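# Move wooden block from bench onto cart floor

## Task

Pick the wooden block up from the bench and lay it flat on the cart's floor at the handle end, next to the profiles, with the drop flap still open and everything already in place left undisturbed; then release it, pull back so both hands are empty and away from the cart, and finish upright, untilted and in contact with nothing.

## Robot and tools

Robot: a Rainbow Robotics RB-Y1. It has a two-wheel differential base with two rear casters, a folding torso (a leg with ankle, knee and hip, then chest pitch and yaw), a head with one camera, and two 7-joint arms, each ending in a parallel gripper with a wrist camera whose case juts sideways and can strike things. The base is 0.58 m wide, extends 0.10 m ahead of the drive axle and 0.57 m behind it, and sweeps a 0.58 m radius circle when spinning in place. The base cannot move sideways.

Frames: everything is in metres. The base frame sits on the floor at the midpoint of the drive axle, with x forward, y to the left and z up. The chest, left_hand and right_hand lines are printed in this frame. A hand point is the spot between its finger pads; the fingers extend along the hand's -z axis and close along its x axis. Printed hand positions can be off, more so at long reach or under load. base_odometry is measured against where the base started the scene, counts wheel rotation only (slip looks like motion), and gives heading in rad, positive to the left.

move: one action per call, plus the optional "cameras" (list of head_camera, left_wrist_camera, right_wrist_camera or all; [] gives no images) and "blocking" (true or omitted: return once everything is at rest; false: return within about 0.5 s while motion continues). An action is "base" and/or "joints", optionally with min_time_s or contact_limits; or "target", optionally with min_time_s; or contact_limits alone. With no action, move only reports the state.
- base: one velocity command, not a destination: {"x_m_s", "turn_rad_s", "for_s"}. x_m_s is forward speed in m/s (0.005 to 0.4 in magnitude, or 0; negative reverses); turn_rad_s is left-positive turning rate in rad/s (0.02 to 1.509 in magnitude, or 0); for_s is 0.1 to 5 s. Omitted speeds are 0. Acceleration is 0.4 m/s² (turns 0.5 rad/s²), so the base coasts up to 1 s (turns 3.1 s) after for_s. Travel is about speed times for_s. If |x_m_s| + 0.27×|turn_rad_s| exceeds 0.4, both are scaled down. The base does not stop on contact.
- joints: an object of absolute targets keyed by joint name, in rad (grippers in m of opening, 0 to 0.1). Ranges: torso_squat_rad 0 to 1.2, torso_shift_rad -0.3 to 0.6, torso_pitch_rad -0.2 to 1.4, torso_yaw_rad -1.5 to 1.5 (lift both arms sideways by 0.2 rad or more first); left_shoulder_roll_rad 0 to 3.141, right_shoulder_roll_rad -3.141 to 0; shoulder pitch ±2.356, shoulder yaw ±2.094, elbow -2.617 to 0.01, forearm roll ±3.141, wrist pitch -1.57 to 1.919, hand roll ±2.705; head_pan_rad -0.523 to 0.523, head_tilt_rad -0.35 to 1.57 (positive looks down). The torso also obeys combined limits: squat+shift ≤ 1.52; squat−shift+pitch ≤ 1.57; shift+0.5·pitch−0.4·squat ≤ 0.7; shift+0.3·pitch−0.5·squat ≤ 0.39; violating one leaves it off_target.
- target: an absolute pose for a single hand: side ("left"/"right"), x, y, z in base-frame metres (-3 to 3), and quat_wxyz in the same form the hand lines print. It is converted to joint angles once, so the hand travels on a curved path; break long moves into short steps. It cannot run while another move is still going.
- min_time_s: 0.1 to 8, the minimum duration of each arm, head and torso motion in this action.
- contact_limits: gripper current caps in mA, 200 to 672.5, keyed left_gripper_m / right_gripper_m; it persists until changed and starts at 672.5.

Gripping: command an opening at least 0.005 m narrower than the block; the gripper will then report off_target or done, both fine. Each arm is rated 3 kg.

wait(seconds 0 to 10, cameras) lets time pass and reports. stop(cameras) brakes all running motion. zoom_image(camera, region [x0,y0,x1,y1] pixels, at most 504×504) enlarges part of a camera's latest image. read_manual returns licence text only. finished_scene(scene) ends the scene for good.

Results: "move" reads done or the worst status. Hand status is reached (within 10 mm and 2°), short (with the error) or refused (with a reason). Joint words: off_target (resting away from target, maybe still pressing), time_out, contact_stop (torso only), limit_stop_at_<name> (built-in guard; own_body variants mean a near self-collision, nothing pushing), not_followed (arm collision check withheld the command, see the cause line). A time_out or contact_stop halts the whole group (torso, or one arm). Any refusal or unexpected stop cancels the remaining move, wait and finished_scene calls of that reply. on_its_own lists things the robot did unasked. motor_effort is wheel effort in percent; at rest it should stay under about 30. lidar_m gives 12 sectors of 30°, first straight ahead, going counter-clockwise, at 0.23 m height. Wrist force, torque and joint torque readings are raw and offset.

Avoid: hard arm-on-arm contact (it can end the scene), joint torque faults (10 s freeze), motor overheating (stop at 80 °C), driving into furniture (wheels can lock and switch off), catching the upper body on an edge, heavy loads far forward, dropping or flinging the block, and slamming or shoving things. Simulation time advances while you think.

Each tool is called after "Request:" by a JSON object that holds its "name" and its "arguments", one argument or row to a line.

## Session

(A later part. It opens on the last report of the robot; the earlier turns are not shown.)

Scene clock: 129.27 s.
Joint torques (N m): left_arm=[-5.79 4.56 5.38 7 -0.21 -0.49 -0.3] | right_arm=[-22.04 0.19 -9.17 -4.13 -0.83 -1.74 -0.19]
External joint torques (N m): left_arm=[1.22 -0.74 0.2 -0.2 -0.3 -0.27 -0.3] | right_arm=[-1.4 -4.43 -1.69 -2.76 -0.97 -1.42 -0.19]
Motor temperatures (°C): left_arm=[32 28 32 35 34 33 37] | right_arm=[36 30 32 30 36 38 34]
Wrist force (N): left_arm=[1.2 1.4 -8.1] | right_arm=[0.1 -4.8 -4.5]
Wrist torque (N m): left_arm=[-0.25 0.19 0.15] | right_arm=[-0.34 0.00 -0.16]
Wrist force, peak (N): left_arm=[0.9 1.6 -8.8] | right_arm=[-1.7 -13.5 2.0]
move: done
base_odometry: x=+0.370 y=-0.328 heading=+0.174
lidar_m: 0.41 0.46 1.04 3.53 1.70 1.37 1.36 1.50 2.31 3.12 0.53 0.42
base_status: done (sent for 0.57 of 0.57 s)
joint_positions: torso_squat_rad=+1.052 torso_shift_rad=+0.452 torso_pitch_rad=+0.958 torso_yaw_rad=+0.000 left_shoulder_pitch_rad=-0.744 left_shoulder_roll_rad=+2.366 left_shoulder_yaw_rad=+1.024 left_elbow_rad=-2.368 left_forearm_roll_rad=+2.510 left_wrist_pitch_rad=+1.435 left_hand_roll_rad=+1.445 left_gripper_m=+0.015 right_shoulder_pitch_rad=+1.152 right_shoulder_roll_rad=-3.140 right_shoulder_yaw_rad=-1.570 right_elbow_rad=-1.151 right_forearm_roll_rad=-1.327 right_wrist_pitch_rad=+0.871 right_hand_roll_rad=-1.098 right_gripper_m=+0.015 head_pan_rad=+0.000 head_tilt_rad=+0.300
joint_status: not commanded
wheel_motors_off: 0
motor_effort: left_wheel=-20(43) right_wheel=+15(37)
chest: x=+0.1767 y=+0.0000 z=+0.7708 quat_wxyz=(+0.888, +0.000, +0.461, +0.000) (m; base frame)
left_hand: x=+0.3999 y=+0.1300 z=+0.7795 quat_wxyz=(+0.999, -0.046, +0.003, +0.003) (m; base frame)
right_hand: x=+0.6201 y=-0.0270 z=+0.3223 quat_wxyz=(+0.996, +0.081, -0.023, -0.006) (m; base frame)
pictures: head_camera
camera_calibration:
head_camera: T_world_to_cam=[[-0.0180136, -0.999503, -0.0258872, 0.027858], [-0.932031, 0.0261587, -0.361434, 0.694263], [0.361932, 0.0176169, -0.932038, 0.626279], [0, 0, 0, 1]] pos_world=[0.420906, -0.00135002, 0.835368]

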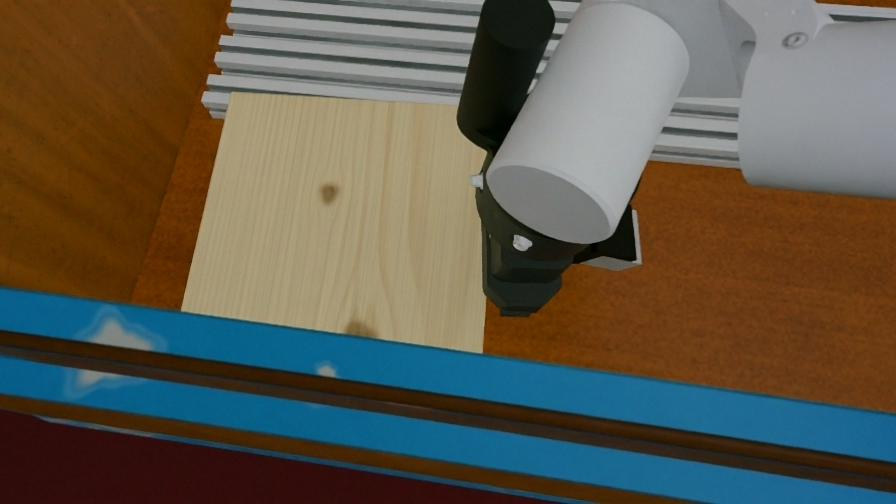

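Request:
{"name": "move", "arguments": {
  "target": {"side": "right", "x": 0.62, "y": -0.06, "z": 0.335, "quat_wxyz": [0.999, 0.048, 0.003, -0.004]},
  "cameras": []
}}

Request:
{"name": "move", "arguments": {
  "target": {"side": "right", "x": 0.6, "y": -0.12, "z": 0.52, "quat_wxyz": [0.999, 0.048, 0.003, -0.004]},
  "cameras": ["head_camera"]
}}

Request:
{"name": "move", "arguments": {
  "joints": {"torso_squat_rad": 0.5, "torso_shift_rad": 0.2, "torso_pitch_rad": 0.8},
  "min_time_s": 2,
  "cameras": ["head_camera", "right_wrist_camera"]
}}

Scene clock: 131.60 s.
Joint torques (N m): left_arm=[-6.13 4.21 5.44 7.08 -0.17 -0.36 -0.19] | right_arm=[-22.01 5.11 -8.16 -1.76 -0.06 -0.2 -0.1]
External joint torques (N m): left_arm=[0.89 -1.1 0.25 -0.13 -0.26 -0.14 -0.19] | right_arm=[-1.33 -0.18 -0.56 -0.67 -0.16 -0.05 -0.1]
Motor temperatures (°C): left_arm=[32 28 32 35 34 33 37] | right_arm=[36 30 32 30 36 38 34]
Wrist force (N): left_arm=[1.4 1.2 -7.6] | right_arm=[0.2 1.4 -5.6]
Wrist torque (N m): left_arm=[-0.24 0.22 0.04] | right_arm=[-0.18 0.13 -0.08]
Wrist force, peak (N): left_arm=[0.9 2.0 -8.8] | right_arm=[0.5 -5.1 -5.9]
move: done
base_odometry: x=+0.370 y=-0.328 heading=+0.174
lidar_m: 0.41 0.46 1.04 3.52 1.70 1.37 1.36 1.52 2.30 3.10 0.54 0.42
base_status: not commanded
joint_positions: torso_squat_rad=+1.052 torso_shift_rad=+0.452 torso_pitch_rad=+0.958 torso_yaw_rad=+0.000 left_shoulder_pitch_rad=-0.744 left_shoulder_roll_rad=+2.366 left_shoulder_yaw_rad=+1.024 left_elbow_rad=-2.368 left_forearm_roll_rad=+2.510 left_wrist_pitch_rad=+1.435 left_hand_roll_rad=+1.445 left_gripper_m=+0.015 right_shoulder_pitch_rad=+1.125 right_shoulder_roll_rad=-3.075 right_shoulder_yaw_rad=-1.569 right_elbow_rad=-1.186 right_forearm_roll_rad=-1.388 right_wrist_pitch_rad=+0.965 right_hand_roll_rad=-1.046 right_gripper_m=+0.015 head_pan_rad=+0.000 head_tilt_rad=+0.300
joint_status: all done
wheel_motors_off: 0
motor_effort: left_wheel=-15(20) right_wheel=+9(14)
chest: x=+0.1767 y=+0.0000 z=+0.7707 quat_wxyz=(+0.887, +0.000, +0.461, +0.000) (m; base frame)
left_hand: x=+0.4000 y=+0.1300 z=+0.7794 quat_wxyz=(+0.999, -0.046, +0.003, +0.003) (m; base frame)
right_hand: x=+0.6200 y=-0.0601 z=+0.3347 quat_wxyz=(+0.999, +0.048, +0.003, -0.004) (m; base frame)
right_hand_status: reached (checked arc, planned for 0.3 s): 0 mm and 0.0 deg off.
pictures: none
No camera images: "cameras" was empty.

Scene clock: 132.93 s.
Joint torques (N m): left_arm=[-5.92 4.33 5.69 7.13 -0.05 -0.44 -0.06] | right_arm=[-18.2 6.52 -10.16 -0.65 -0.21 -0.28 -0.03]
External joint torques (N m): left_arm=[1.1 -0.98 0.5 -0.07 -0.14 -0.21 -0.06] | right_arm=[-0.19 0.86 -0.23 -0.4 -0.35 -0.11 -0.03]
Motor temperatures (°C): left_arm=[32 28 32 35 34 33 37] | right_arm=[36 30 32 30 36 38 34]
Wrist force (N): left_arm=[1.7 1.3 -8.0] | right_arm=[0.3 1.7 -5.3]
Wrist torque (N m): left_arm=[-0.25 0.32 0.10] | right_arm=[-0.18 0.13 -0.08]
Wrist force, peak (N): left_arm=[1.0 2.1 -8.7] | right_arm=[-0.4 2.3 -7.0]
move: done
base_odometry: x=+0.370 y=-0.328 heading=+0.174
lidar_m: 0.41 0.46 1.04 3.52 1.71 1.37 1.34 1.50 2.31 3.10 0.55 0.42
base_status: not commanded
joint_positions: torso_squat_rad=+1.052 torso_shift_rad=+0.452 torso_pitch_rad=+0.958 torso_yaw_rad=+0.000 left_shoulder_pitch_rad=-0.744 left_shoulder_roll_rad=+2.366 left_shoulder_yaw_rad=+1.024 left_elbow_rad=-2.368 left_forearm_roll_rad=+2.510 left_wrist_pitch_rad=+1.435 left_hand_roll_rad=+1.445 left_gripper_m=+0.015 right_shoulder_pitch_rad=+0.855 right_shoulder_roll_rad=-2.582 right_shoulder_yaw_rad=-1.673 right_elbow_rad=-1.832 right_forearm_roll_rad=-1.547 right_wrist_pitch_rad=+1.261 right_hand_roll_rad=-1.189 right_gripper_m=+0.015 head_pan_rad=+0.000 head_tilt_rad=+0.300
joint_status: all done
wheel_motors_off: 0
motor_effort: left_wheel=-15(16) right_wheel=+10(13)
chest: x=+0.1767 y=+0.0000 z=+0.7707 quat_wxyz=(+0.887, +0.000, +0.461, +0.000) (m; base frame)
left_hand: x=+0.4000 y=+0.1300 z=+0.7794 quat_wxyz=(+0.999, -0.046, +0.003, +0.003) (m; base frame)
right_hand: x=+0.6000 y=-0.1201 z=+0.5199 quat_wxyz=(+0.999, +0.048, +0.003, -0.004) (m; base frame)
right_hand_status: reached (checked arc, planned for 1.0 s): 0 mm and 0.0 deg off.
pictures: head_camera
camera_calibration:
head_camera: T_world_to_cam=[[-0.017856, -0.999502, -0.0260349, 0.0280134], [-0.932114, 0.0260613, -0.361226, 0.69418], [0.361725, 0.0178174, -0.932115, 0.6263], [0, 0, 0, 1]] pos_world=[0.421007, -0.00125082, 0.835269]

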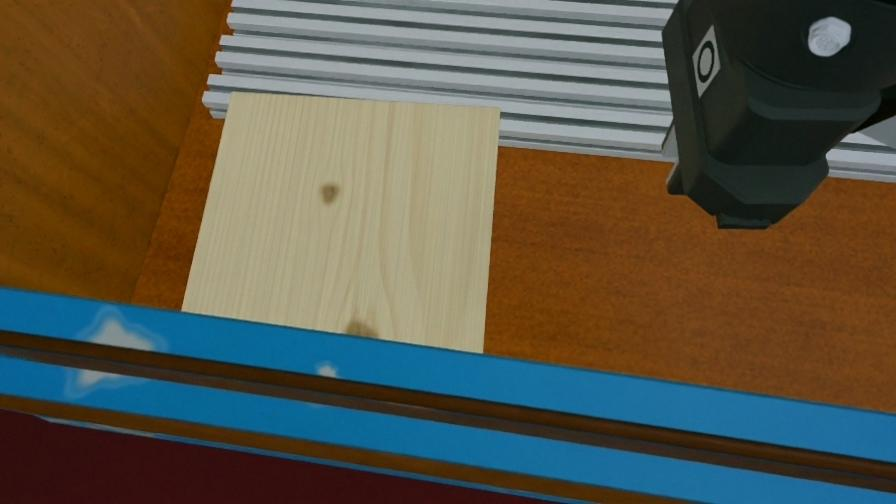

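Scene clock: 135.60 s.
Joint torques (N m): left_arm=[-4.88 4.16 4.83 7.96 -0.47 -0.48 -0.21] | right_arm=[-19.42 5.97 -10.77 0.87 0.27 -0.24 -0.14]
External joint torques (N m): left_arm=[0.62 -0.83 0.58 -0.02 -0.25 -0.21 -0.2] | right_arm=[-0.95 0.6 -0.57 -0.08 -0.13 0.04 -0.15]
Motor temperatures (°C): left_arm=[32 28 32 35 34 33 37] | right_arm=[36 30 32 30 36 38 34]
Wrist force (N): left_arm=[0.4 1.6 -7.7] | right_arm=[-0.9 1.5 -5.2]
Wrist torque (N m): left_arm=[-0.30 0.15 0.11] | right_arm=[-0.19 0.04 -0.11]
Wrist force, peak (N): left_arm=[1.3 1.2 -8.8] | right_arm=[-0.5 1.8 -5.9]
move: done
base_odometry: x=+0.370 y=-0.328 heading=+0.174
lidar_m: 0.41 0.46 1.04 3.50 1.70 1.38 1.35 1.51 2.30 3.09 0.53 0.42
base_status: not commanded
joint_positions: torso_squat_rad=+0.500 torso_shift_rad=+0.200 torso_pitch_rad=+0.800 torso_yaw_rad=+0.000 left_shoulder_pitch_rad=-0.744 left_shoulder_roll_rad=+2.366 left_shoulder_yaw_rad=+1.024 left_elbow_rad=-2.368 left_forearm_roll_rad=+2.510 left_wrist_pitch_rad=+1.435 left_hand_roll_rad=+1.445 left_gripper_m=+0.015 right_shoulder_pitch_rad=+0.855 right_shoulder_roll_rad=-2.582 right_shoulder_yaw_rad=-1.673 right_elbow_rad=-1.832 right_forearm_roll_rad=-1.547 right_wrist_pitch_rad=+1.261 right_hand_roll_rad=-1.189 right_gripper_m=+0.015 head_pan_rad=+0.000 head_tilt_rad=+0.300
joint_status: all done
wheel_motors_off: 0
motor_effort: left_wheel=-14(17) right_wheel=+10(13)
chest: x=+0.1160 y=+0.0001 z=+1.0982 quat_wxyz=(+0.921, +0.000, +0.389, +0.000) (m; base frame)
left_hand: x=+0.3351 y=+0.1301 z=+1.1419 quat_wxyz=(+0.996, -0.046, -0.076, +0.000) (m; base frame)
right_hand: x=+0.5735 y=-0.1201 z=+0.9171 quat_wxyz=(+0.996, +0.048, -0.076, +0.000) (m; base frame)
pictures: head_camera, right_wrist_camera
camera_calibration:
head_camera: T_world_to_cam=[[-0.0135343, -0.999502, -0.0285223, 0.0376842], [-0.863615, 0.0260617, -0.503478, 0.904113], [0.50397, 0.0178181, -0.863537, 0.861684], [0, 0, 0, 1]] pos_world=[0.347053, -0.00125082, 1.20037]
right_wrist_camera: T_world_to_cam=[[-0.983585, -0.0185332, -0.17949, 0.725158], [-0.120212, 0.809129, 0.575204, -0.334353], [0.13457, 0.587339, -0.798075, 0.797453], [0, 0, 0, 1]] pos_world=[0.565748, -0.184402, 0.958906]

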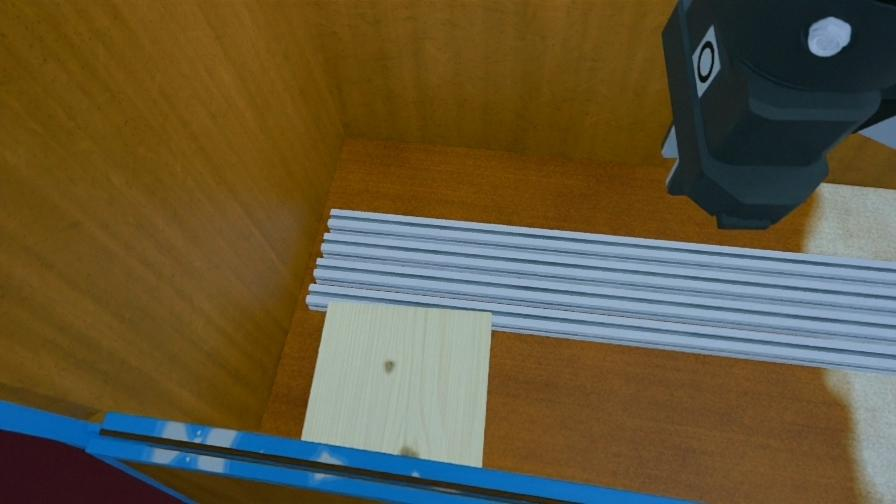

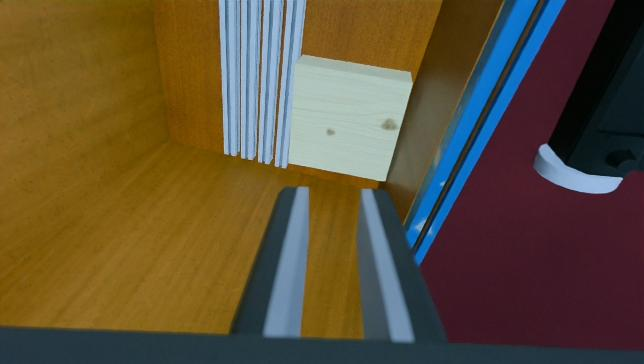

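Request:
{"name": "zoom_image", "arguments": {
  "camera": "right_wrist_camera",
  "region": [200, 30, 440, 200]
}}

Request:
{"name": "move", "arguments": {
  "base": {"x_m_s": -0.3, "for_s": 2.0},
  "cameras": ["head_camera"]
}}

Scaled by 2.100 from the camera's 644x364 image, which has a finer 1265x715 frame.

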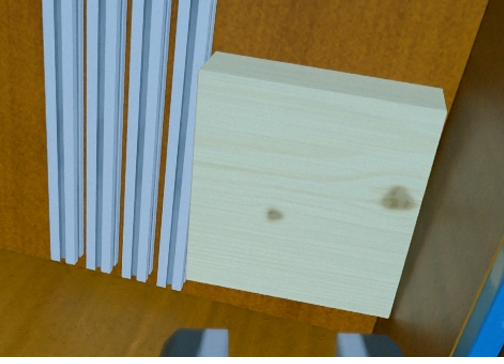

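Scene clock: 139.40 s.
Joint torques (N m): left_arm=[-5 4.09 4.91 7.88 -0.14 -0.37 -0.16] | right_arm=[-19.66 5.87 -10.22 1.18 0.26 -0.3 -0.1]
External joint torques (N m): left_arm=[0.51 -0.91 0.66 -0.1 0.08 -0.1 -0.15] | right_arm=[-1.19 0.49 -0.02 0.23 -0.14 -0.01 -0.11]
Motor temperatures (°C): left_arm=[32 28 32 35 34 33 37] | right_arm=[36 30 32 30 36 38 34]
Wrist force (N): left_arm=[0.5 1.7 -7.7] | right_arm=[-0.7 1.6 -5.9]
Wrist torque (N m): left_arm=[-0.33 0.17 0.13] | right_arm=[-0.19 0.08 -0.11]
Wrist force, peak (N): left_arm=[0.3 1.7 -8.6] | right_arm=[-0.6 2.3 -5.8]
move: done
base_odometry: x=-0.221 y=-0.431 heading=+0.174
lidar_m: 1.01 1.12 2.07 1.97 0.95 0.77 0.76 0.85 1.30 4.59 2.25 1.03
base_status: done (sent for 2 of 2 s)
joint_positions: torso_squat_rad=+0.500 torso_shift_rad=+0.200 torso_pitch_rad=+0.800 torso_yaw_rad=+0.000 left_shoulder_pitch_rad=-0.744 left_shoulder_roll_rad=+2.366 left_shoulder_yaw_rad=+1.024 left_elbow_rad=-2.368 left_forearm_roll_rad=+2.510 left_wrist_pitch_rad=+1.435 left_hand_roll_rad=+1.445 left_gripper_m=+0.015 right_shoulder_pitch_rad=+0.855 right_shoulder_roll_rad=-2.582 right_shoulder_yaw_rad=-1.673 right_elbow_rad=-1.832 right_forearm_roll_rad=-1.547 right_wrist_pitch_rad=+1.261 right_hand_roll_rad=-1.189 right_gripper_m=+0.015 head_pan_rad=+0.000 head_tilt_rad=+0.300
joint_status: not commanded
wheel_motors_off: 0
motor_effort: left_wheel=+1(40) right_wheel=+0(19)
chest: x=+0.1160 y=+0.0001 z=+1.0982 quat_wxyz=(+0.921, +0.000, +0.389, +0.000) (m; base frame)
left_hand: x=+0.3351 y=+0.1301 z=+1.1419 quat_wxyz=(+0.996, -0.046, -0.076, +0.000) (m; base frame)
right_hand: x=+0.5734 y=-0.1200 z=+0.9171 quat_wxyz=(+0.996, +0.048, -0.076, +0.000) (m; base frame)
pictures: head_camera
camera_calibration:
head_camera: T_world_to_cam=[[-0.0135333, -0.999502, -0.0285211, 0.0376825], [-0.863659, 0.0260587, -0.503402, 0.904038], [0.503895, 0.0178198, -0.863581, 0.861763], [0, 0, 0, 1]] pos_world=[0.347053, -0.00125083, 1.20037]

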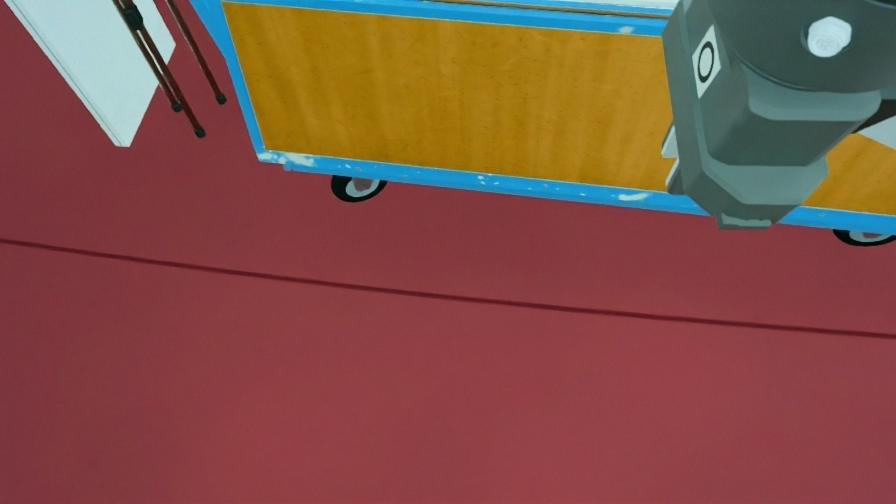

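Request:
{"name": "move", "arguments": {
  "joints": {"torso_squat_rad": 0.35, "torso_shift_rad": 0, "torso_pitch_rad": 0.0, "left_gripper_m": 0.09, "right_gripper_m": 0.09, "head_tilt_rad": 0.6},
  "cameras": ["head_camera"]
}}

Scene clock: 145.60 s.
Joint torques (N m): left_arm=[3.04 1.13 -1.5 8.58 -1.54 -0.56 -0.2] | right_arm=[-14.71 2.97 -8.23 6.63 1.34 -0.67 0.01]
External joint torques (N m): left_arm=[-0.32 -0.64 0.08 -0.08 0.01 -0.21 -0.16] | right_arm=[-0.84 0.83 -0.5 0.52 -0.15 0.03 -0.03]
Motor temperatures (°C): left_arm=[32 28 32 36 34 33 37] | right_arm=[36 30 32 30 35 38 34]
Wrist force (N): left_arm=[-3.8 1.3 -5.3] | right_arm=[-5.2 1.5 -2.6]
Wrist torque (N m): left_arm=[-0.30 -0.04 0.13] | right_arm=[-0.23 -0.22 -0.10]
Wrist force, peak (N): left_arm=[0.1 1.6 -8.8] | right_arm=[-5.6 2.3 -2.4]
move: done
base_odometry: x=-0.221 y=-0.431 heading=+0.174
lidar_m: 1.01 1.11 2.05 1.96 0.95 0.77 0.75 0.84 1.30 4.59 2.25 1.03
base_status: not commanded
joint_positions: torso_squat_rad=+0.350 torso_shift_rad=+0.000 torso_pitch_rad=+0.000 torso_yaw_rad=+0.000 left_shoulder_pitch_rad=-0.744 left_shoulder_roll_rad=+2.366 left_shoulder_yaw_rad=+1.024 left_elbow_rad=-2.368 left_forearm_roll_rad=+2.510 left_wrist_pitch_rad=+1.435 left_hand_roll_rad=+1.445 left_gripper_m=+0.090 right_shoulder_pitch_rad=+0.855 right_shoulder_roll_rad=-2.582 right_shoulder_yaw_rad=-1.673 right_elbow_rad=-1.832 right_forearm_roll_rad=-1.547 right_wrist_pitch_rad=+1.261 right_hand_roll_rad=-1.189 right_gripper_m=+0.090 head_pan_rad=+0.000 head_tilt_rad=+0.600
joint_status: all done
wheel_motors_off: 0
motor_effort: left_wheel=+6(9) right_wheel=-5(6)
chest: x=-0.2281 y=+0.0001 z=+1.2475 quat_wxyz=(+1.000, +0.000, +0.000, +0.000) (m; base frame)
left_hand: x=-0.1067 y=+0.1301 z=+1.4351 quat_wxyz=(+0.888, -0.043, -0.458, -0.018) (m; base frame)
right_hand: x=+0.2206 y=-0.1200 z=+1.4495 quat_wxyz=(+0.888, +0.044, -0.458, +0.019) (m; base frame)
pictures: head_camera
camera_calibration:
head_camera: T_world_to_cam=[[0.00184962, -0.999504, -0.0314346, 0.0449941], [-0.516498, 0.0259623, -0.855895, 1.18412], [0.856286, 0.017819, -0.516194, 0.868763], [0, 0, 0, 1]] pos_world=[-0.132398, -0.00125112, 1.46334]

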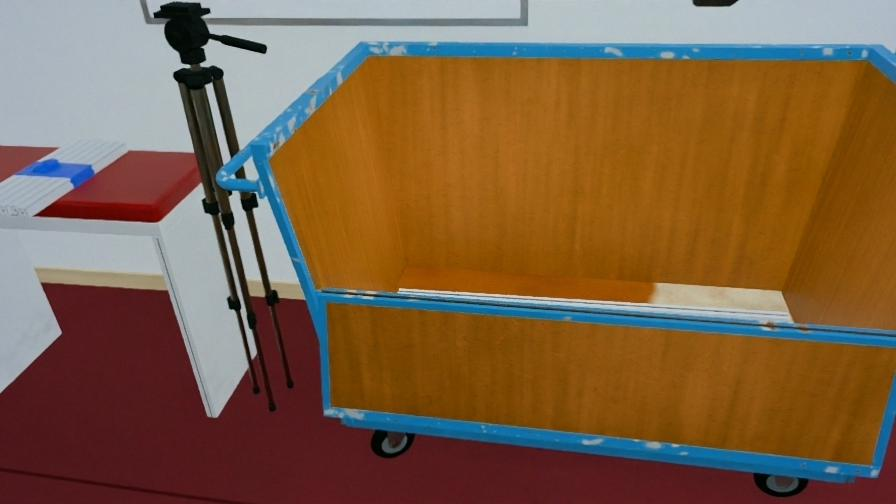

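Everything is in place; the drop flap is open, and the hands are clear of the cart.

Request:
{"name": "finished_scene", "arguments": {
  "scene": 2
}}

The scene is finished: the task was done.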